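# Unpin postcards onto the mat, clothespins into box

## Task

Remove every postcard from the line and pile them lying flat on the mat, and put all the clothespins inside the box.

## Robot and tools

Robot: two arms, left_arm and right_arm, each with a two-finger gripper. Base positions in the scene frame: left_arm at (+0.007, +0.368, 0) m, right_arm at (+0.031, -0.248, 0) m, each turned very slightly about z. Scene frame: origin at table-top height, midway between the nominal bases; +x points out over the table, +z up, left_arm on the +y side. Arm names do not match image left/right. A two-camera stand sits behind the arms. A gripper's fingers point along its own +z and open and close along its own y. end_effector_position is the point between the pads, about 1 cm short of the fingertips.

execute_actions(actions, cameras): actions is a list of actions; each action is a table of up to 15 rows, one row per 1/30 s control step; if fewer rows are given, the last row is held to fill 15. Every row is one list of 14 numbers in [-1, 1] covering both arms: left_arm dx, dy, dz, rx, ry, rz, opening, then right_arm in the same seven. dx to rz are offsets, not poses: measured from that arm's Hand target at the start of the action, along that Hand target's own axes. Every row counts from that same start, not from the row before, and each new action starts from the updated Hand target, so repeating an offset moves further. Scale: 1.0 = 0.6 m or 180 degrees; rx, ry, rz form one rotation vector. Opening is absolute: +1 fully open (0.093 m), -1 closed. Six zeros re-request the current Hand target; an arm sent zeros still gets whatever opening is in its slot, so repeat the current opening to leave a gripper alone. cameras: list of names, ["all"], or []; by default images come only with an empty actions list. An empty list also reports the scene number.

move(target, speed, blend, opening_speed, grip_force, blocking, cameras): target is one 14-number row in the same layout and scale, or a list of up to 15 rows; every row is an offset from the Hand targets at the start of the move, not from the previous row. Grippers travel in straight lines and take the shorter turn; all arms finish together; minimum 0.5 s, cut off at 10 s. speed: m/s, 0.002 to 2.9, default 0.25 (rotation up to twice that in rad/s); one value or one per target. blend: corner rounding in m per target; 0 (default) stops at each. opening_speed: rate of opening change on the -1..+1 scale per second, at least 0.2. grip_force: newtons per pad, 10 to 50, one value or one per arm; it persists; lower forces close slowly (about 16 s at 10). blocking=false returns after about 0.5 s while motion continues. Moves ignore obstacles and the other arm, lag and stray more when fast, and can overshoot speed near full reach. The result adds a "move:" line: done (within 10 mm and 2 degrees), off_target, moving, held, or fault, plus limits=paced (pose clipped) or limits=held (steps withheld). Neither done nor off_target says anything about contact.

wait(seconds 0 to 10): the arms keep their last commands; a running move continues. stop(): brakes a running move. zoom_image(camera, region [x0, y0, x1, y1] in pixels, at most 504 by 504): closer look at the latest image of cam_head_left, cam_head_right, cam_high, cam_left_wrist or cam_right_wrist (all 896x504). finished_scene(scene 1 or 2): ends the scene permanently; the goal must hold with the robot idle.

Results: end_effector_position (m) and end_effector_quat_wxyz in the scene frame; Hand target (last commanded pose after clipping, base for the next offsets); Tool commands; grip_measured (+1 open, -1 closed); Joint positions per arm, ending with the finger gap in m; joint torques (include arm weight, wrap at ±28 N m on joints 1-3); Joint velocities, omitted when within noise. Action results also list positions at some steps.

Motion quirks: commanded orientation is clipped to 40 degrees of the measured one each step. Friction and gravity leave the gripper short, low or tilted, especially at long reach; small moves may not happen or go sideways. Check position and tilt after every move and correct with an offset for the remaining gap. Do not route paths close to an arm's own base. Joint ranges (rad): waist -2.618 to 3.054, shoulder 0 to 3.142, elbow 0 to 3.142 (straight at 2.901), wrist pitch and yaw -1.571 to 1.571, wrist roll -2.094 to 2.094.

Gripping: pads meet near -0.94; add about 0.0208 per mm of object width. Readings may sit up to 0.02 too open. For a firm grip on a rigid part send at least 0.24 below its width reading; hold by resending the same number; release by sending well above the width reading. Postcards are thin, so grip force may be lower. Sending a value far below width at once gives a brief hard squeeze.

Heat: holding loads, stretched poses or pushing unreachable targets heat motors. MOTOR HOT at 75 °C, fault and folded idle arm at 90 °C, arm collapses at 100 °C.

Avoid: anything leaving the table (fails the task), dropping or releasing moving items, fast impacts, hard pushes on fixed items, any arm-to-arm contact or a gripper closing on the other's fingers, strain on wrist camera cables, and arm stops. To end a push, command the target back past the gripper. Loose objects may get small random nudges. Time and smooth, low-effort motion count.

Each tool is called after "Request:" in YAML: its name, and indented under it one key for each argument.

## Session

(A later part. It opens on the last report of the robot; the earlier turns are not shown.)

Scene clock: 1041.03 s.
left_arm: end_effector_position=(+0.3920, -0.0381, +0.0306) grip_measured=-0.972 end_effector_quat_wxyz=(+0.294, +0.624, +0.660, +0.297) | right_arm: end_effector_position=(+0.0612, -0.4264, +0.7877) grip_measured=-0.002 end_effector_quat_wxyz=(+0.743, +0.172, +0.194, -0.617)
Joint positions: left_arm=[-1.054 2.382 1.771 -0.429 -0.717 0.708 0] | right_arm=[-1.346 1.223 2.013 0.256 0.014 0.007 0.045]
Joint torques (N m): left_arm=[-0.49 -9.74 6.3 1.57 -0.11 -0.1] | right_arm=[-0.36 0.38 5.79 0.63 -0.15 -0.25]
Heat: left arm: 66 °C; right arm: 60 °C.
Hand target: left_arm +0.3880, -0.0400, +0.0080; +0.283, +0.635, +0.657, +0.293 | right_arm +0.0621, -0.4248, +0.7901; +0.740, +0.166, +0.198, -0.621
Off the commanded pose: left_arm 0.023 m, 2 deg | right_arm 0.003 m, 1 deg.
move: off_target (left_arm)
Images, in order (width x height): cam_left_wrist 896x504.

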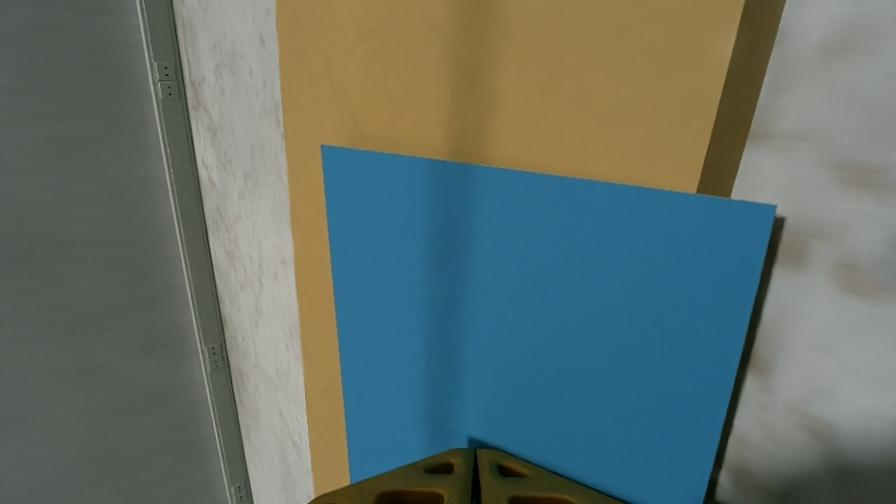

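Request:
move:
  target: [0,-0.0521,-0.0428,0,0,0,-1,0,0,0,0,0,0,0]
  speed: 0.04
  cameras: ["cam_left_wrist"]

Scene clock: 1044.40 s.
left_arm: end_effector_position=(+0.3636, -0.0459, +0.0243) grip_measured=-0.972 end_effector_quat_wxyz=(+0.315, +0.608, +0.656, +0.317) | right_arm: end_effector_position=(+0.0612, -0.4264, +0.7877) grip_measured=-0.002 end_effector_quat_wxyz=(+0.743, +0.172, +0.194, -0.617)
Joint positions: left_arm=[-1.127 2.371 1.688 -0.367 -0.806 0.637 0] | right_arm=[-1.346 1.223 2.013 0.256 0.014 0.007 0.045]
Joint torques (N m): left_arm=[-0.65 -12.25 4.51 0.93 0.4 -0.28] | right_arm=[-0.38 0.36 5.78 0.62 -0.16 -0.26]
Heat: left arm: 65 °C; right arm: 60 °C.
Hand target: left_arm +0.3481, -0.0412, +0.0019; +0.283, +0.634, +0.657, +0.293 | right_arm +0.0621, -0.4248, +0.7901; +0.740, +0.166, +0.198, -0.621
Off the commanded pose: left_arm 0.028 m, 6 deg | right_arm 0.003 m, 1 deg.
move: off_target (left_arm)
Images, in order (width x height): cam_left_wrist 896x504.

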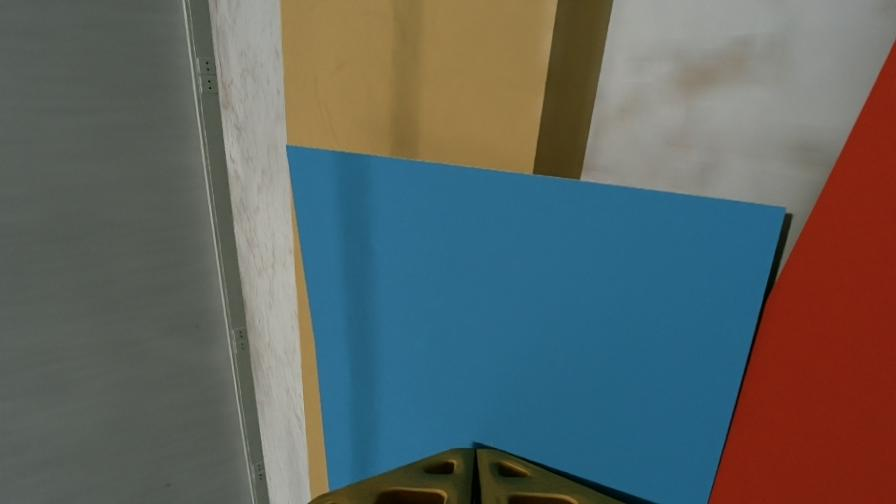

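Request:
move:
  target: [0,0.0815,-0.0465,0,0,0,-1,0,0,0,0,0,0,0]
  speed: 0.05
  cameras: ["cam_left_wrist"]

Scene clock: 1048.50 s.
left_arm: end_effector_position=(+0.3560, -0.0337, +0.0267) grip_measured=-0.972 end_effector_quat_wxyz=(+0.260, +0.641, +0.653, +0.308) | right_arm: end_effector_position=(+0.0612, -0.4264, +0.7877) grip_measured=-0.002 end_effector_quat_wxyz=(+0.743, +0.172, +0.194, -0.617)
Joint positions: left_arm=[-1.115 2.355 1.742 -0.551 -0.745 0.642 0] | right_arm=[-1.346 1.223 2.013 0.256 0.014 0.007 0.045]
Joint torques (N m): left_arm=[0.32 -16.58 9.07 0.99 -0.12 -0.02] | right_arm=[-0.43 0.36 5.79 0.62 -0.16 -0.26]
Heat: left arm: 65 °C; right arm: 60 °C.
Hand target: left_arm +0.3600, -0.0409, +0.0568; +0.283, +0.635, +0.657, +0.293 | right_arm +0.0621, -0.4248, +0.7901; +0.740, +0.166, +0.198, -0.621
Off the commanded pose: left_arm 0.031 m, 3 deg | right_arm 0.003 m, 1 deg.
move: off_target (left_arm)
Images, in order (width x height): cam_left_wrist 896x504.

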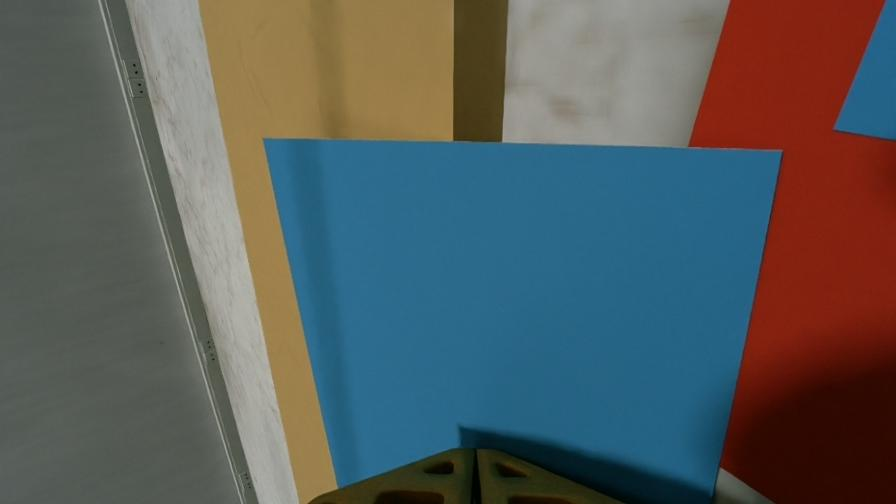

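Request:
move:
  target: [0,0.062,-0.0558,0,0,0,-1,0,0,0,0,0,0,0]
  speed: 0.06
  cameras: ["cam_left_wrist","cam_head_right","cam_head_left"]

Request:
zoom_image:
  camera: "cam_head_left"
  region: [340, 190, 620, 390]

Scene clock: 1053.73 s.
left_arm: end_effector_position=(+0.3579, -0.0375, +0.0806) grip_measured=-0.972 end_effector_quat_wxyz=(+0.263, +0.640, +0.653, +0.307) | right_arm: end_effector_position=(+0.0612, -0.4264, +0.7877) grip_measured=-0.002 end_effector_quat_wxyz=(+0.743, +0.172, +0.194, -0.617)
Joint positions: left_arm=[-1.115 2.302 1.869 -0.723 -0.744 0.643 0] | right_arm=[-1.346 1.223 2.013 0.256 0.014 0.007 0.045]
Joint torques (N m): left_arm=[0.31 -15.87 9.28 1.03 -0.12 -0.03] | right_arm=[-0.4 0.38 5.82 0.62 -0.15 -0.25]
Heat: left arm: 67 °C; right arm: 60 °C.
Hand target: left_arm +0.3600, -0.0409, +0.1071; +0.283, +0.634, +0.657, +0.293 | right_arm +0.0621, -0.4248, +0.7901; +0.740, +0.166, +0.198, -0.621
Off the commanded pose: left_arm 0.027 m, 3 deg | right_arm 0.003 m, 1 deg.
move: off_target (left_arm)
Images, in order (width x height): cam_head_left 896x504, cam_head_right 896x504, cam_left_wrist 896x504.

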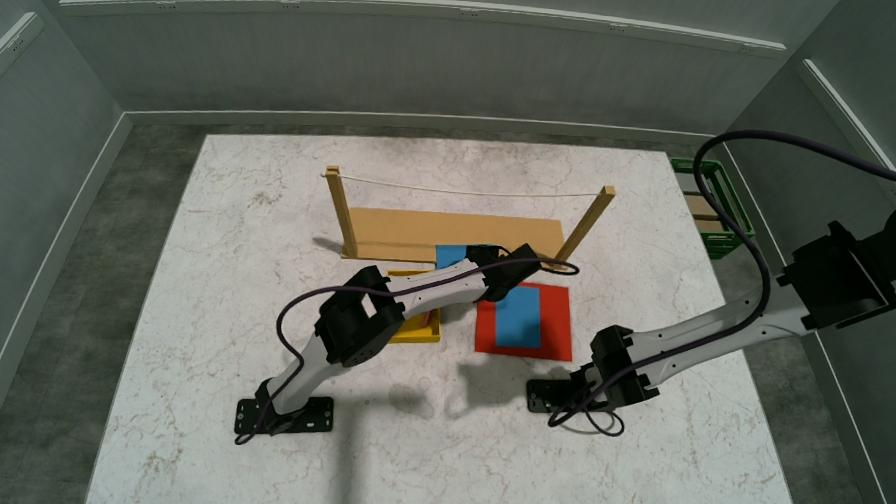

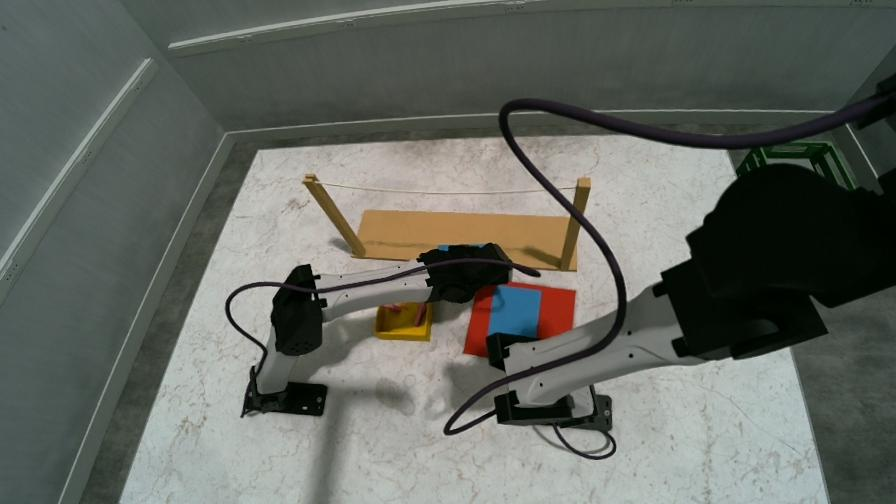

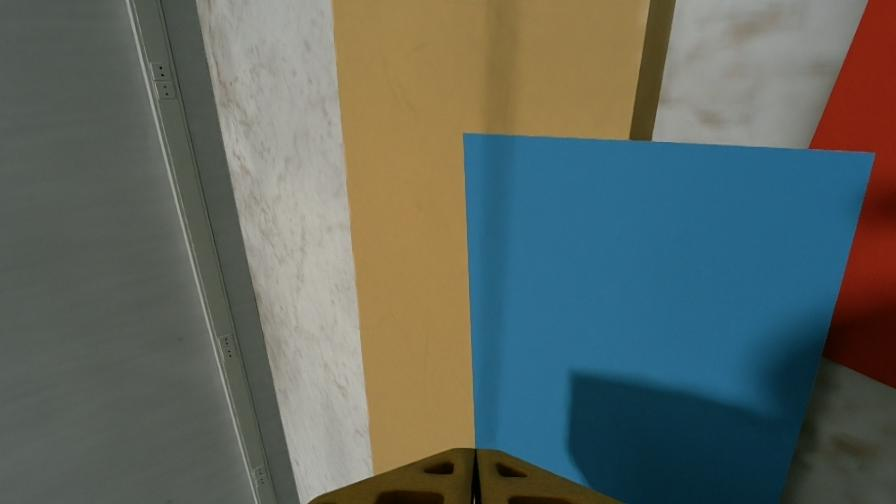

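Scaled by 1.800 from the camera's 896x504 image, which has a finer 1280x720 frame.

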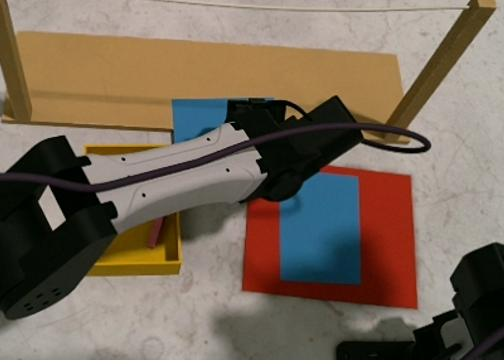

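Request:
move:
  target:
    - [0,-0.0675,-0.1073,-0.0444,0,0,-0.55,0,0,0,0,0,0,0]
    - [0.0077,-0.1667,-0.0182,-0.0444,0,0,-0.55,0,0,0,0,0,0,0]
  speed: 0.1
  cameras: ["cam_left_wrist","cam_head_right"]

Scene clock: 1062.60 s.
left_arm: end_effector_position=(+0.2818, -0.0393, +0.0460) grip_measured=-0.552 end_effector_quat_wxyz=(+0.323, +0.620, +0.632, +0.335) | right_arm: end_effector_position=(+0.0612, -0.4264, +0.7877) grip_measured=-0.002 end_effector_quat_wxyz=(+0.743, +0.172, +0.194, -0.617)
Joint positions: left_arm=[-1.294 2.219 1.51 -0.466 -0.908 0.496 0.019] | right_arm=[-1.346 1.223 2.013 0.256 0.014 0.007 0.045]
Joint torques (N m): left_arm=[0.25 -9.8 6.42 1.32 -0.53 -0.19] | right_arm=[-0.36 0.36 5.82 0.63 -0.16 -0.25]
Heat: left arm: 70 °C; right arm: 59 °C.
Hand target: left_arm +0.2849, -0.0390, +0.0400; +0.326, +0.613, +0.635, +0.338 | right_arm +0.0621, -0.4248, +0.7901; +0.740, +0.166, +0.198, -0.621
Off the commanded pose: left_arm 0.007 m, 1 deg | right_arm 0.003 m, 1 deg.
move: done
Images, in order (width x height): cam_head_right 896x504, cam_left_wrist 896x504.

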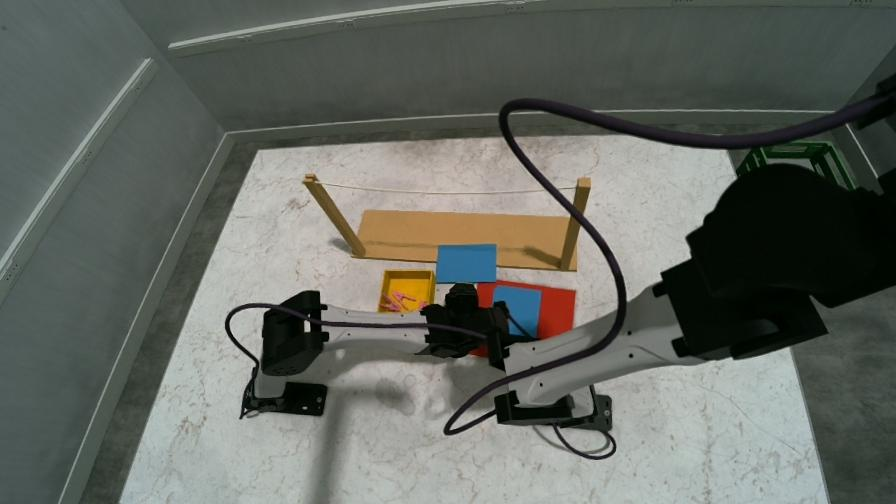

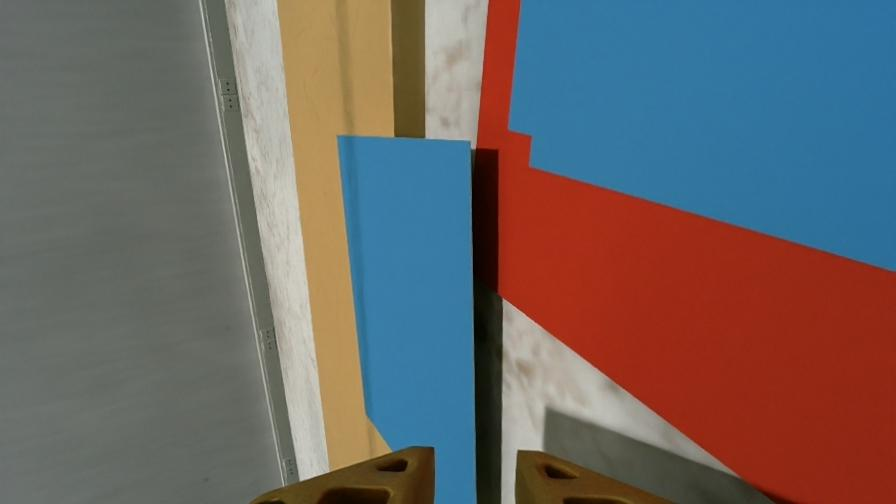

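Request:
move:
  target: [0,0.003,0.06,0,0,0,-0.63,0,0,0,0,0,0,0]
  speed: 0.06
  cameras: ["cam_left_wrist"]

Scene clock: 1067.27 s.
left_arm: end_effector_position=(+0.3158, -0.0354, +0.0325) grip_measured=-0.628 end_effector_quat_wxyz=(+0.329, +0.608, +0.636, +0.344) | right_arm: end_effector_position=(+0.0612, -0.4264, +0.7877) grip_measured=-0.002 end_effector_quat_wxyz=(+0.743, +0.172, +0.194, -0.617)
Joint positions: left_arm=[-1.225 2.269 1.51 -0.336 -0.908 0.579 0.015] | right_arm=[-1.346 1.223 2.013 0.256 0.014 0.007 0.045]
Joint torques (N m): left_arm=[-0.01 -9.8 6.48 1.47 -0.2 -0.02] | right_arm=[-0.39 0.4 5.78 0.62 -0.15 -0.25]
Heat: left arm: 69 °C; right arm: 59 °C.
Hand target: left_arm +0.3156, -0.0379, +0.0213; +0.326, +0.613, +0.635, +0.338 | right_arm +0.0621, -0.4248, +0.7901; +0.740, +0.166, +0.198, -0.621
Off the commanded pose: left_arm 0.011 m, 1 deg | right_arm 0.003 m, 1 deg.
move: off_target (left_arm)
Images, in order (width x height): cam_left_wrist 896x504.

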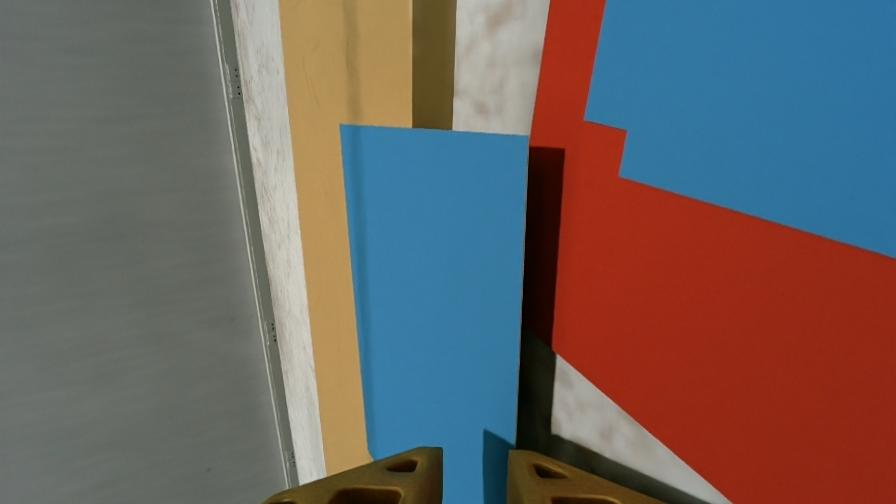

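Request:
move:
  target: [0,-0.011,0.0,0,0,0,-0.63,0,0,0,0,0,0,0]
  speed: 0.04
  cameras: ["cam_left_wrist"]

Scene clock: 1070.00 s.
left_arm: end_effector_position=(+0.3150, -0.0345, +0.0277) grip_measured=-0.628 end_effector_quat_wxyz=(+0.326, +0.609, +0.635, +0.345) | right_arm: end_effector_position=(+0.0612, -0.4264, +0.7877) grip_measured=-0.002 end_effector_quat_wxyz=(+0.743, +0.172, +0.194, -0.617)
Joint positions: left_arm=[-1.226 2.276 1.503 -0.327 -0.908 0.579 0.015] | right_arm=[-1.346 1.223 2.013 0.256 0.014 0.007 0.045]
Joint torques (N m): left_arm=[-0.55 -9.58 6.24 1.5 -0.24 -0.16] | right_arm=[-0.35 0.38 5.79 0.63 -0.15 -0.26]
Heat: left arm: 68 °C; right arm: 59 °C.
Hand target: left_arm +0.3121, -0.0379, +0.0157; +0.326, +0.613, +0.635, +0.338 | right_arm +0.0621, -0.4248, +0.7901; +0.740, +0.166, +0.198, -0.621
Off the commanded pose: left_arm 0.013 m, 1 deg | right_arm 0.003 m, 1 deg.
move: off_target (left_arm)
Images, in order (width x height): cam_left_wrist 896x504.

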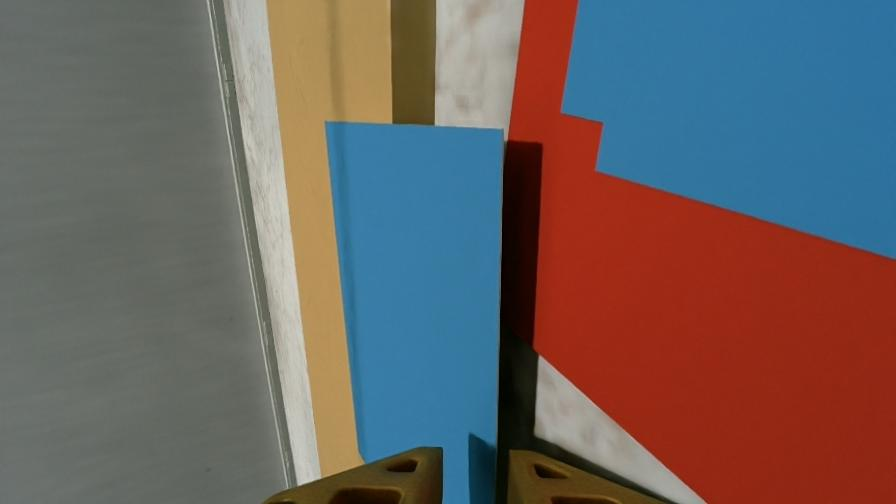

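Request:
move:
  target: [0,-0.006,0.023,0,0,0,-0.63,0,0,0,0,0,0,0]
  speed: 0.04
  cameras: ["cam_left_wrist"]

Request:
zoom_image:
  camera: "cam_left_wrist"
  region: [380, 380, 600, 504]

Scene clock: 1073.00 s.
left_arm: end_effector_position=(+0.3195, -0.0372, +0.0263) grip_measured=-0.628 end_effector_quat_wxyz=(+0.333, +0.607, +0.634, +0.345) | right_arm: end_effector_position=(+0.0612, -0.4264, +0.7877) grip_measured=-0.002 end_effector_quat_wxyz=(+0.743, +0.172, +0.194, -0.617)
Joint positions: left_arm=[-1.22 2.286 1.503 -0.289 -0.909 0.599 0.015] | right_arm=[-1.346 1.223 2.013 0.256 0.014 0.007 0.045]
Joint torques (N m): left_arm=[0.62 -8.39 6.08 1.62 -0.12 -0.12] | right_arm=[-0.39 0.36 5.79 0.63 -0.15 -0.25]
Heat: left arm: 67 °C; right arm: 59 °C.
Hand target: left_arm +0.3215, -0.0376, +0.0050; +0.326, +0.613, +0.635, +0.338 | right_arm +0.0621, -0.4248, +0.7901; +0.740, +0.166, +0.198, -0.621
Off the commanded pose: left_arm 0.021 m, 1 deg | right_arm 0.003 m, 1 deg.
move: off_target (left_arm)
Images, in order (width x height): cam_left_wrist 896x504.

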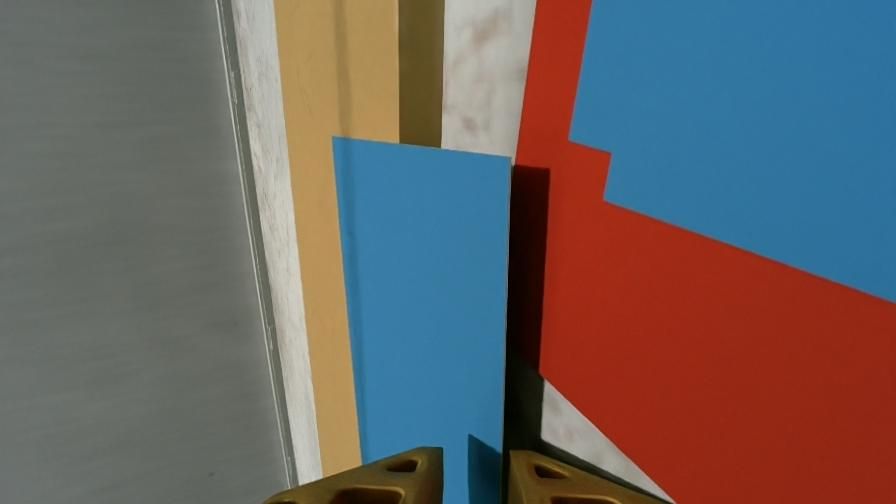

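Scaled by 2.291 from the camera's 896x504 image, which has a finer 1280x720 frame.

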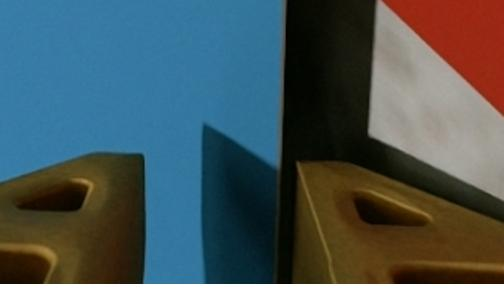

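Request:
move:
  target: [0,0.008,0.018,0,0,0,-0.63,0,0,0,0,0,0,0]
  speed: 0.04
  cameras: ["cam_left_wrist"]

Request:
zoom_image:
  camera: "cam_left_wrist"
  region: [380, 380, 600, 504]

Scene clock: 1079.43 s.
left_arm: end_effector_position=(+0.3287, -0.0375, +0.0264) grip_measured=-0.628 end_effector_quat_wxyz=(+0.339, +0.604, +0.632, +0.347) | right_arm: end_effector_position=(+0.0612, -0.4264, +0.7877) grip_measured=-0.002 end_effector_quat_wxyz=(+0.743, +0.172, +0.194, -0.617)
Joint positions: left_arm=[-1.203 2.294 1.503 -0.245 -0.909 0.632 0.015] | right_arm=[-1.346 1.223 2.013 0.256 0.014 0.007 0.045]
Joint torques (N m): left_arm=[1.21 -7.99 7.08 1.53 0.02 -0.1] | right_arm=[-0.35 0.38 5.82 0.62 -0.16 -0.25]
Heat: left arm: 65 °C; right arm: 59 °C.
Hand target: left_arm +0.3331, -0.0372, +0.0030; +0.326, +0.613, +0.635, +0.338 | right_arm +0.0621, -0.4248, +0.7901; +0.740, +0.166, +0.198, -0.621
Off the commanded pose: left_arm 0.024 m, 2 deg | right_arm 0.003 m, 1 deg.
move: off_target (left_arm)
Images, in order (width x height): cam_left_wrist 896x504.

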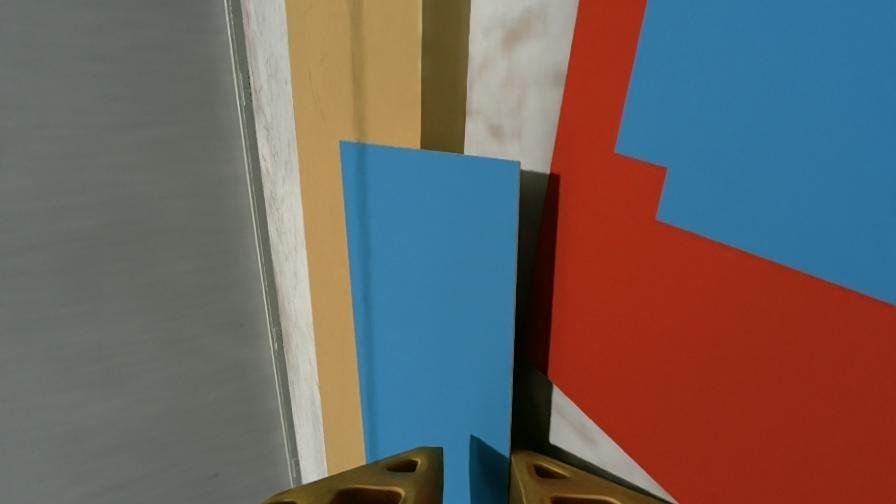

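Scaled by 2.291 from the camera's 896x504 image, which has a finer 1280x720 frame.

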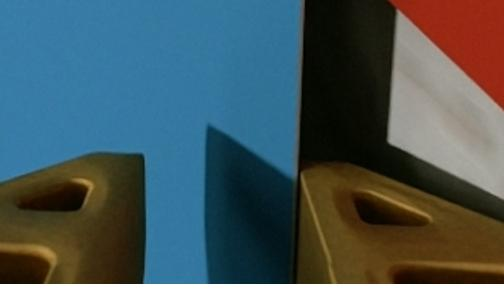

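Request:
move:
  target: [0,0,0,0,0,0,-0.82,0,0,0,0,0,0,0]
  opening_speed: 0.3
  cameras: ["cam_left_wrist"]

Request:
zoom_image:
  camera: "cam_left_wrist"
  region: [380, 380, 600, 504]

Scene clock: 1085.13 s.
left_arm: end_effector_position=(+0.3295, -0.0375, +0.0231) grip_measured=-0.818 end_effector_quat_wxyz=(+0.339, +0.604, +0.632, +0.347) | right_arm: end_effector_position=(+0.0612, -0.4264, +0.7877) grip_measured=-0.002 end_effector_quat_wxyz=(+0.743, +0.172, +0.194, -0.617)
Joint positions: left_arm=[-1.202 2.303 1.503 -0.237 -0.909 0.633 0.006] | right_arm=[-1.346 1.223 2.013 0.256 0.014 0.007 0.045]
Joint torques (N m): left_arm=[1.1 -8.59 7.19 1.43 0.01 -0.09] | right_arm=[-0.38 0.38 5.82 0.63 -0.15 -0.25]
Heat: left arm: 64 °C; right arm: 59 °C.
Hand target: left_arm +0.3330, -0.0373, +0.0031; +0.326, +0.613, +0.635, +0.338 | right_arm +0.0621, -0.4248, +0.7901; +0.740, +0.166, +0.198, -0.621
Off the commanded pose: left_arm 0.020 m, 2 deg | right_arm 0.003 m, 1 deg.
move: off_target (left_arm)
Images, in order (width x height): cam_left_wrist 896x504.

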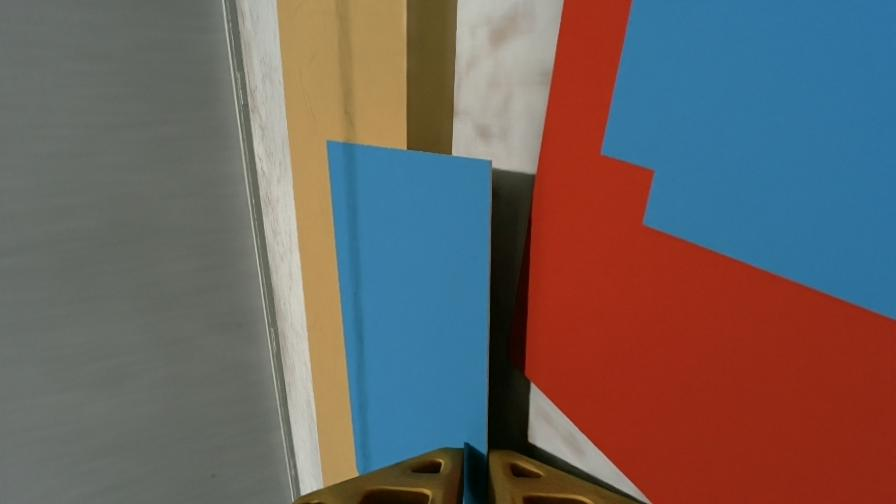

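Scaled by 2.291 from the camera's 896x504 image, which has a finer 1280x720 frame.

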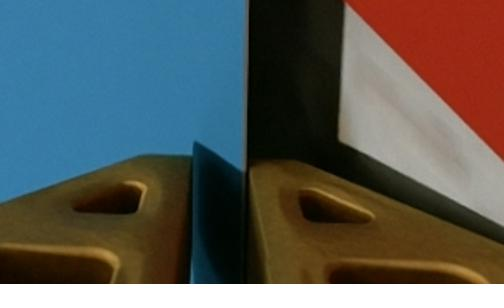

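Request:
move:
  target: [0,0,0,0,0,0,-0.93,0,0,0,0,0,0,0]
  opening_speed: 0.2
  grip_force: [20,50]
  cameras: ["cam_left_wrist"]

Request:
zoom_image:
  camera: "cam_left_wrist"
  region: [380, 380, 600, 504]

Scene clock: 1088.33 s.
left_arm: end_effector_position=(+0.3312, -0.0371, +0.0218) grip_measured=-0.923 end_effector_quat_wxyz=(+0.339, +0.603, +0.634, +0.346) | right_arm: end_effector_position=(+0.0612, -0.4264, +0.7877) grip_measured=-0.002 end_effector_quat_wxyz=(+0.743, +0.172, +0.194, -0.617)
Joint positions: left_arm=[-1.198 2.306 1.503 -0.23 -0.907 0.633 0.001] | right_arm=[-1.346 1.223 2.013 0.256 0.014 0.007 0.045]
Joint torques (N m): left_arm=[0.77 -8.87 7.21 1.37 -0.01 -0.08] | right_arm=[-0.39 0.38 5.82 0.62 -0.15 -0.25]
Heat: left arm: 63 °C; right arm: 59 °C.
Hand target: left_arm +0.3331, -0.0372, +0.0031; +0.326, +0.613, +0.635, +0.338 | right_arm +0.0621, -0.4248, +0.7901; +0.740, +0.166, +0.198, -0.621
Off the commanded pose: left_arm 0.019 m, 2 deg | right_arm 0.003 m, 1 deg.
grip_force (N): 20, 50
move: off_target (left_arm)
Images, in order (width x height): cam_left_wrist 896x504.

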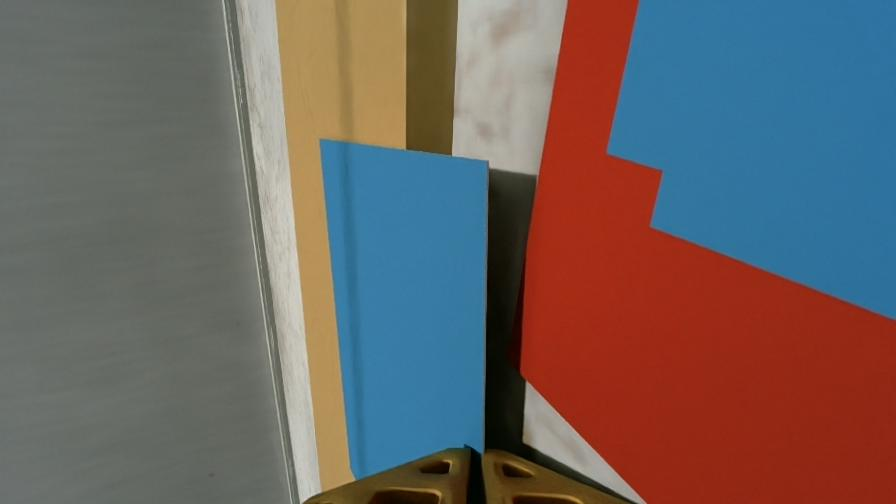

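Scaled by 2.291 from the camera's 896x504 image, which has a finer 1280x720 frame.

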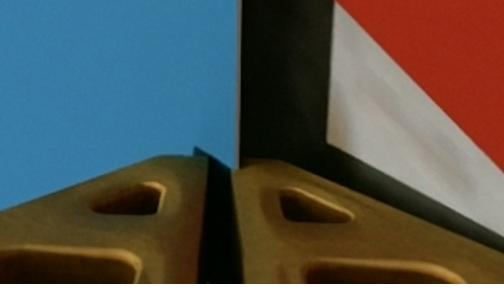

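Request:
move:
  target: [0,0,0,0,0,0,-1,0,0,0,0,0,0,0]
  opening_speed: 0.2
  grip_force: [25,50]
  cameras: ["cam_left_wrist","cam_head_left"]

Request:
zoom_image:
  camera: "cam_left_wrist"
  region: [380, 380, 600, 504]

Scene clock: 1092.03 s.
left_arm: end_effector_position=(+0.3321, -0.0368, +0.0220) grip_measured=-0.962 end_effector_quat_wxyz=(+0.340, +0.602, +0.634, +0.346) | right_arm: end_effector_position=(+0.0612, -0.4264, +0.7877) grip_measured=-0.002 end_effector_quat_wxyz=(+0.743, +0.172, +0.194, -0.617)
Joint positions: left_arm=[-1.196 2.306 1.503 -0.228 -0.907 0.633 0] | right_arm=[-1.346 1.223 2.013 0.256 0.014 0.007 0.045]
Joint torques (N m): left_arm=[0.57 -8.83 7.23 1.35 -0.01 -0.08] | right_arm=[-0.35 0.36 5.82 0.63 -0.15 -0.25]
Heat: left arm: 63 °C; right arm: 59 °C.
Hand target: left_arm +0.3330, -0.0373, +0.0030; +0.326, +0.613, +0.635, +0.338 | right_arm +0.0621, -0.4248, +0.7901; +0.740, +0.166, +0.198, -0.621
Off the commanded pose: left_arm 0.019 m, 2 deg | right_arm 0.003 m, 1 deg.
grip_force (N): 25, 50
move: off_target (left_arm)
Images, in order (width x height): cam_head_left 896x504, cam_left_wrist 896x504.

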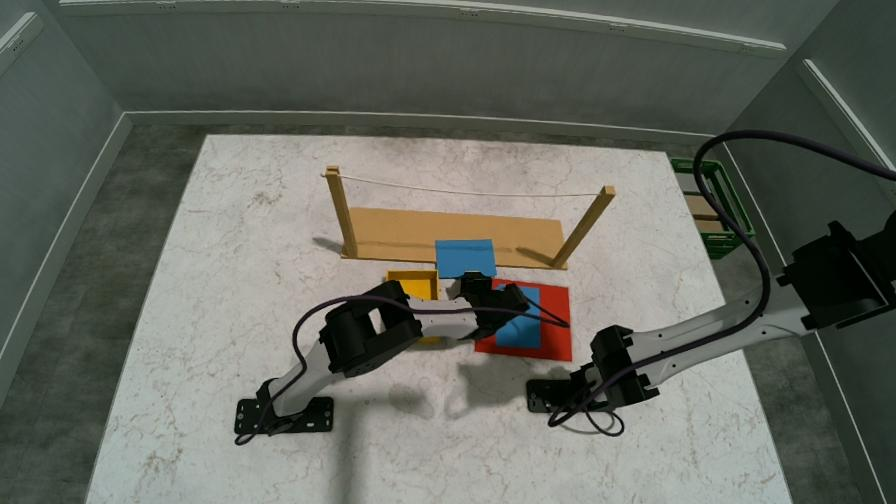

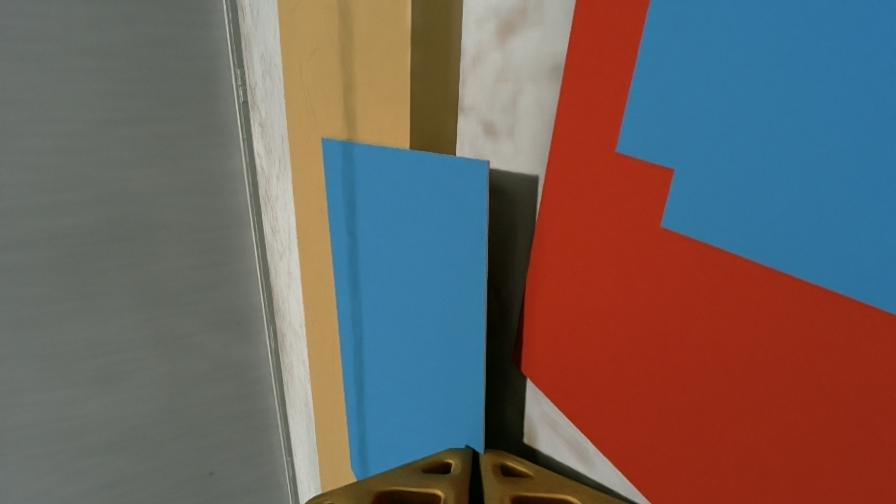

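Scaled by 2.291 from the camera's 896x504 image, which has a finer 1280x720 frame.

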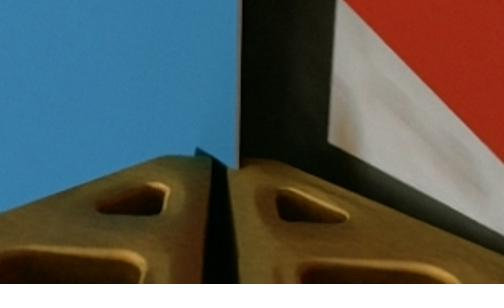

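Request:
move:
  target: [0,0.145,-0.0738,0,0,0,-1,0,0,0,0,0,0,0]
  speed: 0.05
  cameras: ["cam_left_wrist","cam_head_left"]

Request:
zoom_image:
  camera: "cam_left_wrist"
  region: [380, 380, 600, 504]

Scene clock: 1098.53 s.
left_arm: end_effector_position=(+0.3428, -0.0328, +0.0764) grip_measured=-0.972 end_effector_quat_wxyz=(+0.311, +0.618, +0.631, +0.352) | right_arm: end_effector_position=(+0.0612, -0.4264, +0.7877) grip_measured=-0.002 end_effector_quat_wxyz=(+0.743, +0.172, +0.194, -0.617)
Joint positions: left_arm=[-1.168 2.235 1.648 -0.488 -0.882 0.663 0] | right_arm=[-1.346 1.223 2.013 0.256 0.014 0.007 0.045]
Joint torques (N m): left_arm=[0.31 -15.06 9.16 1.1 -0.14 -0.03] | right_arm=[-0.4 0.35 5.81 0.62 -0.15 -0.25]
Heat: left arm: 64 °C; right arm: 59 °C.
Hand target: left_arm +0.3449, -0.0368, +0.0998; +0.326, +0.613, +0.635, +0.338 | right_arm +0.0621, -0.4248, +0.7901; +0.740, +0.166, +0.198, -0.621
Off the commanded pose: left_arm 0.024 m, 2 deg | right_arm 0.003 m, 1 deg.
grip_force (N): 25, 50
move: off_target (left_arm)
Images, in order (width x height): cam_head_left 896x504, cam_left_wrist 896x504.

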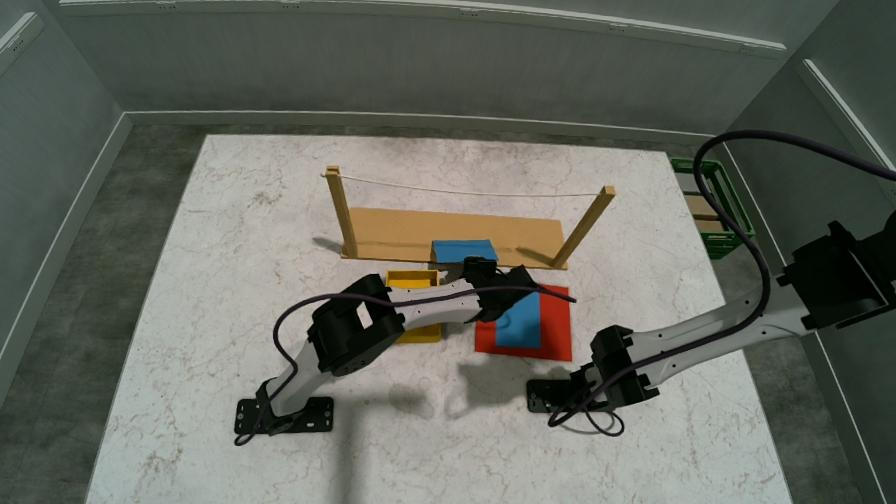

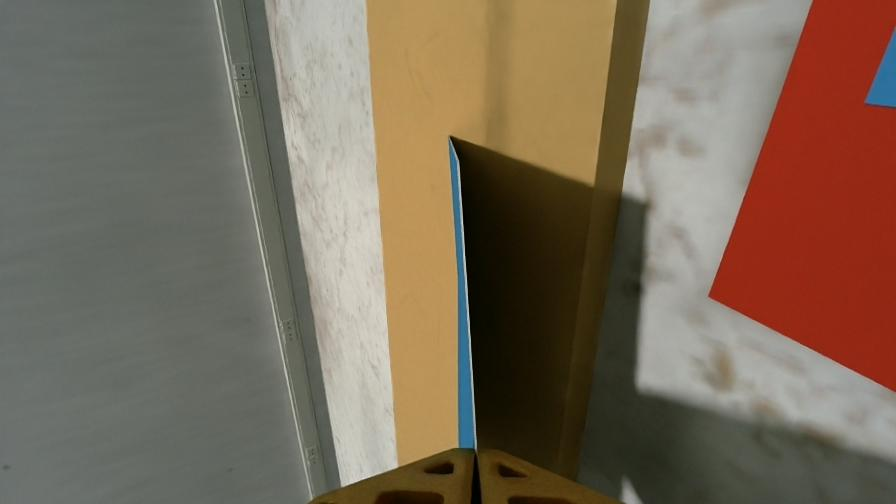

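Scaled by 2.291 from the camera's 896x504 image, which has a finer 1280x720 frame.

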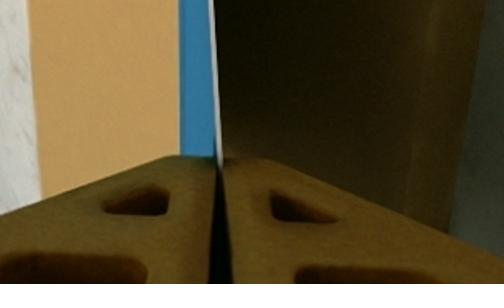

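Request:
move:
  target: [0,0.1102,-0.1347,0,0,0,-1,0,0,0,0,0,0,0]
  speed: 0.08
  grip_force: [50,50]
  cameras: ["cam_left_wrist","cam_head_left"]

Request:
zoom_image:
  camera: "cam_left_wrist"
  region: [380, 380, 600, 504]

Scene clock: 1103.17 s.
left_arm: end_effector_position=(+0.3165, -0.0392, +0.1738) grip_measured=-0.972 end_effector_quat_wxyz=(+0.304, +0.629, +0.627, +0.345) | right_arm: end_effector_position=(+0.0612, -0.4264, +0.7877) grip_measured=-0.002 end_effector_quat_wxyz=(+0.743, +0.172, +0.194, -0.617)
Joint positions: left_arm=[-1.221 2.16 1.941 -0.922 -0.882 0.6 0] | right_arm=[-1.346 1.223 2.013 0.256 0.014 0.007 0.045]
Joint torques (N m): left_arm=[-0.4 -14.61 9.44 1.03 -0.48 -0.24] | right_arm=[-0.36 0.36 5.78 0.62 -0.15 -0.25]
Heat: left arm: 66 °C; right arm: 59 °C.
Hand target: left_arm +0.3149, -0.0380, +0.2001; +0.326, +0.613, +0.635, +0.338 | right_arm +0.0621, -0.4248, +0.7901; +0.740, +0.166, +0.198, -0.621
Off the commanded pose: left_arm 0.026 m, 3 deg | right_arm 0.003 m, 1 deg.
move: off_target (left_arm)
Images, in order (width x height): cam_head_left 896x504, cam_left_wrist 896x504.

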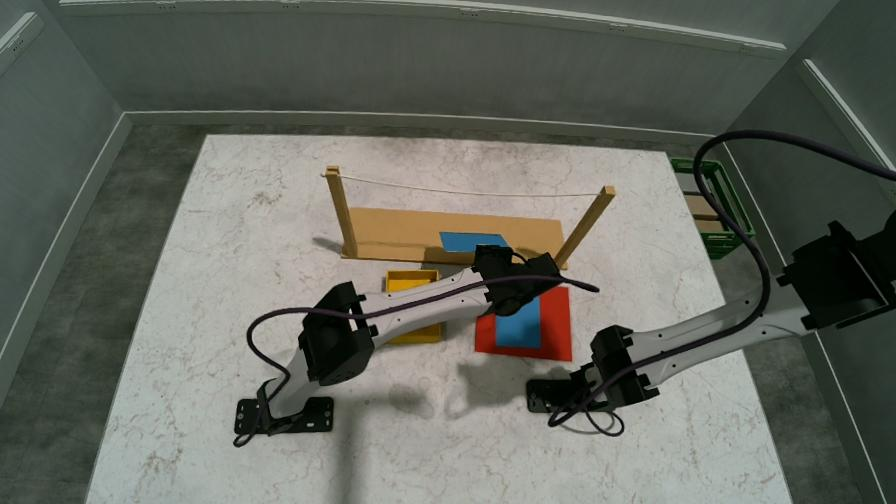

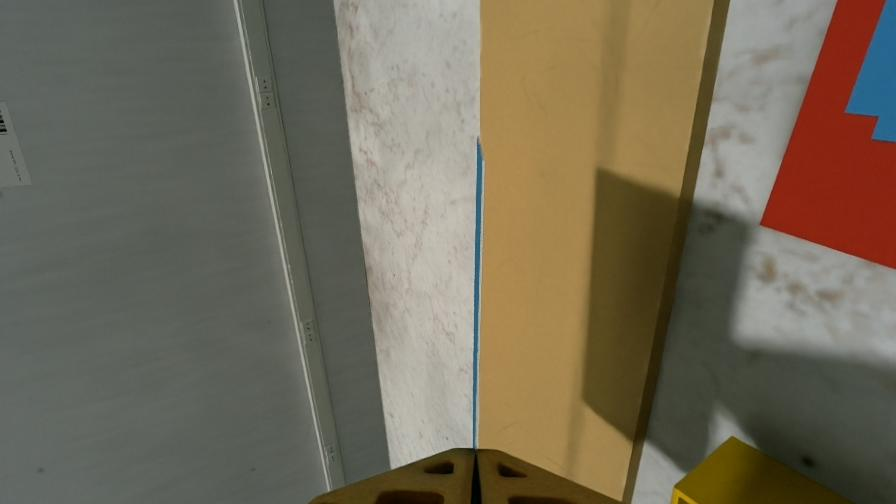

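Scaled by 2.291 from the camera's 896x504 image, which has a finer 1280x720 frame.

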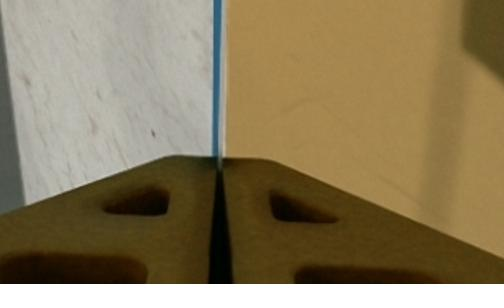

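Request:
move:
  target: [-0.0887,-0.0895,-0.1625,-0.0245,-0.4720,0.2820,-1,0,0,0,0,0,0,0]
  speed: 0.15
  cameras: ["cam_left_wrist","cam_head_left","cam_head_right"]

Request:
zoom_image:
  camera: "cam_head_left"
  region: [400, 220, 640, 390]

Scene clock: 1118.70 s.
left_arm: end_effector_position=(+0.2057, -0.0921, +0.2091) grip_measured=-0.972 end_effector_quat_wxyz=(+0.514, +0.856, -0.043, -0.023) | right_arm: end_effector_position=(+0.0612, -0.4264, +0.7877) grip_measured=-0.002 end_effector_quat_wxyz=(+0.743, +0.172, +0.194, -0.617)
Joint positions: left_arm=[-1.016 1.753 1.343 -0.194 0.599 1.949 0] | right_arm=[-1.346 1.223 2.013 0.256 0.014 0.007 0.045]
Joint torques (N m): left_arm=[0.35 -6.98 10.3 1.69 0.61 0.01] | right_arm=[-0.38 0.38 5.82 0.63 -0.15 -0.25]
Heat: left arm: 71 °C; right arm: 58 °C.
Hand target: left_arm +0.2059, -0.0950, +0.2097; +0.515, +0.855, -0.051, -0.032 | right_arm +0.0621, -0.4248, +0.7901; +0.740, +0.166, +0.198, -0.621
Off the commanded pose: left_arm 0.003 m, 1 deg | right_arm 0.003 m, 1 deg.
move: done
Images, in order (width x height): cam_head_left 896x504, cam_head_right 896x504, cam_left_wrist 896x504.

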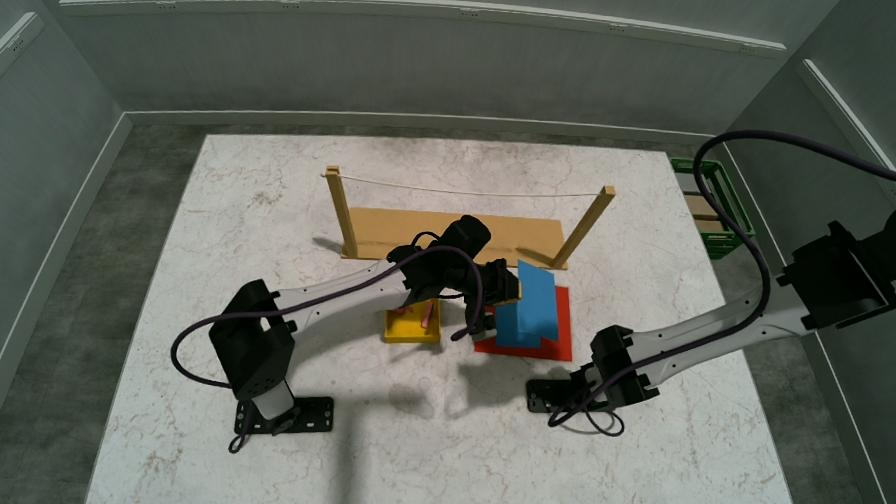

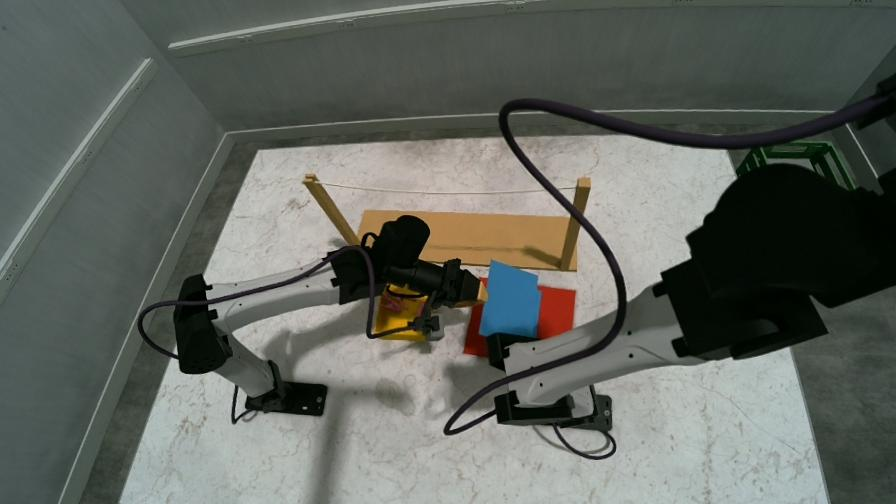

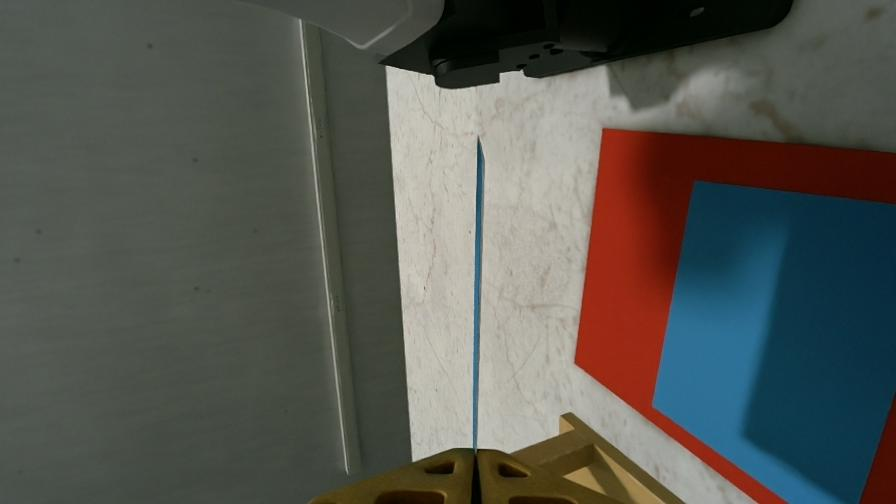

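Scaled by 2.100 from the camera's 896x504 image, which has a finer 1280x720 frame.

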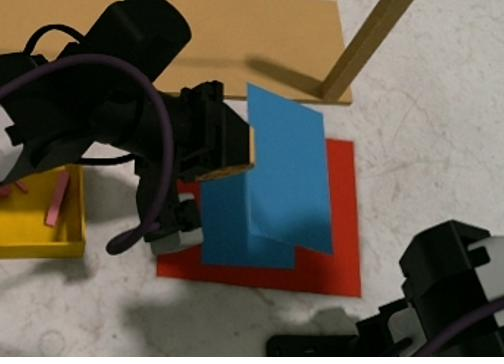

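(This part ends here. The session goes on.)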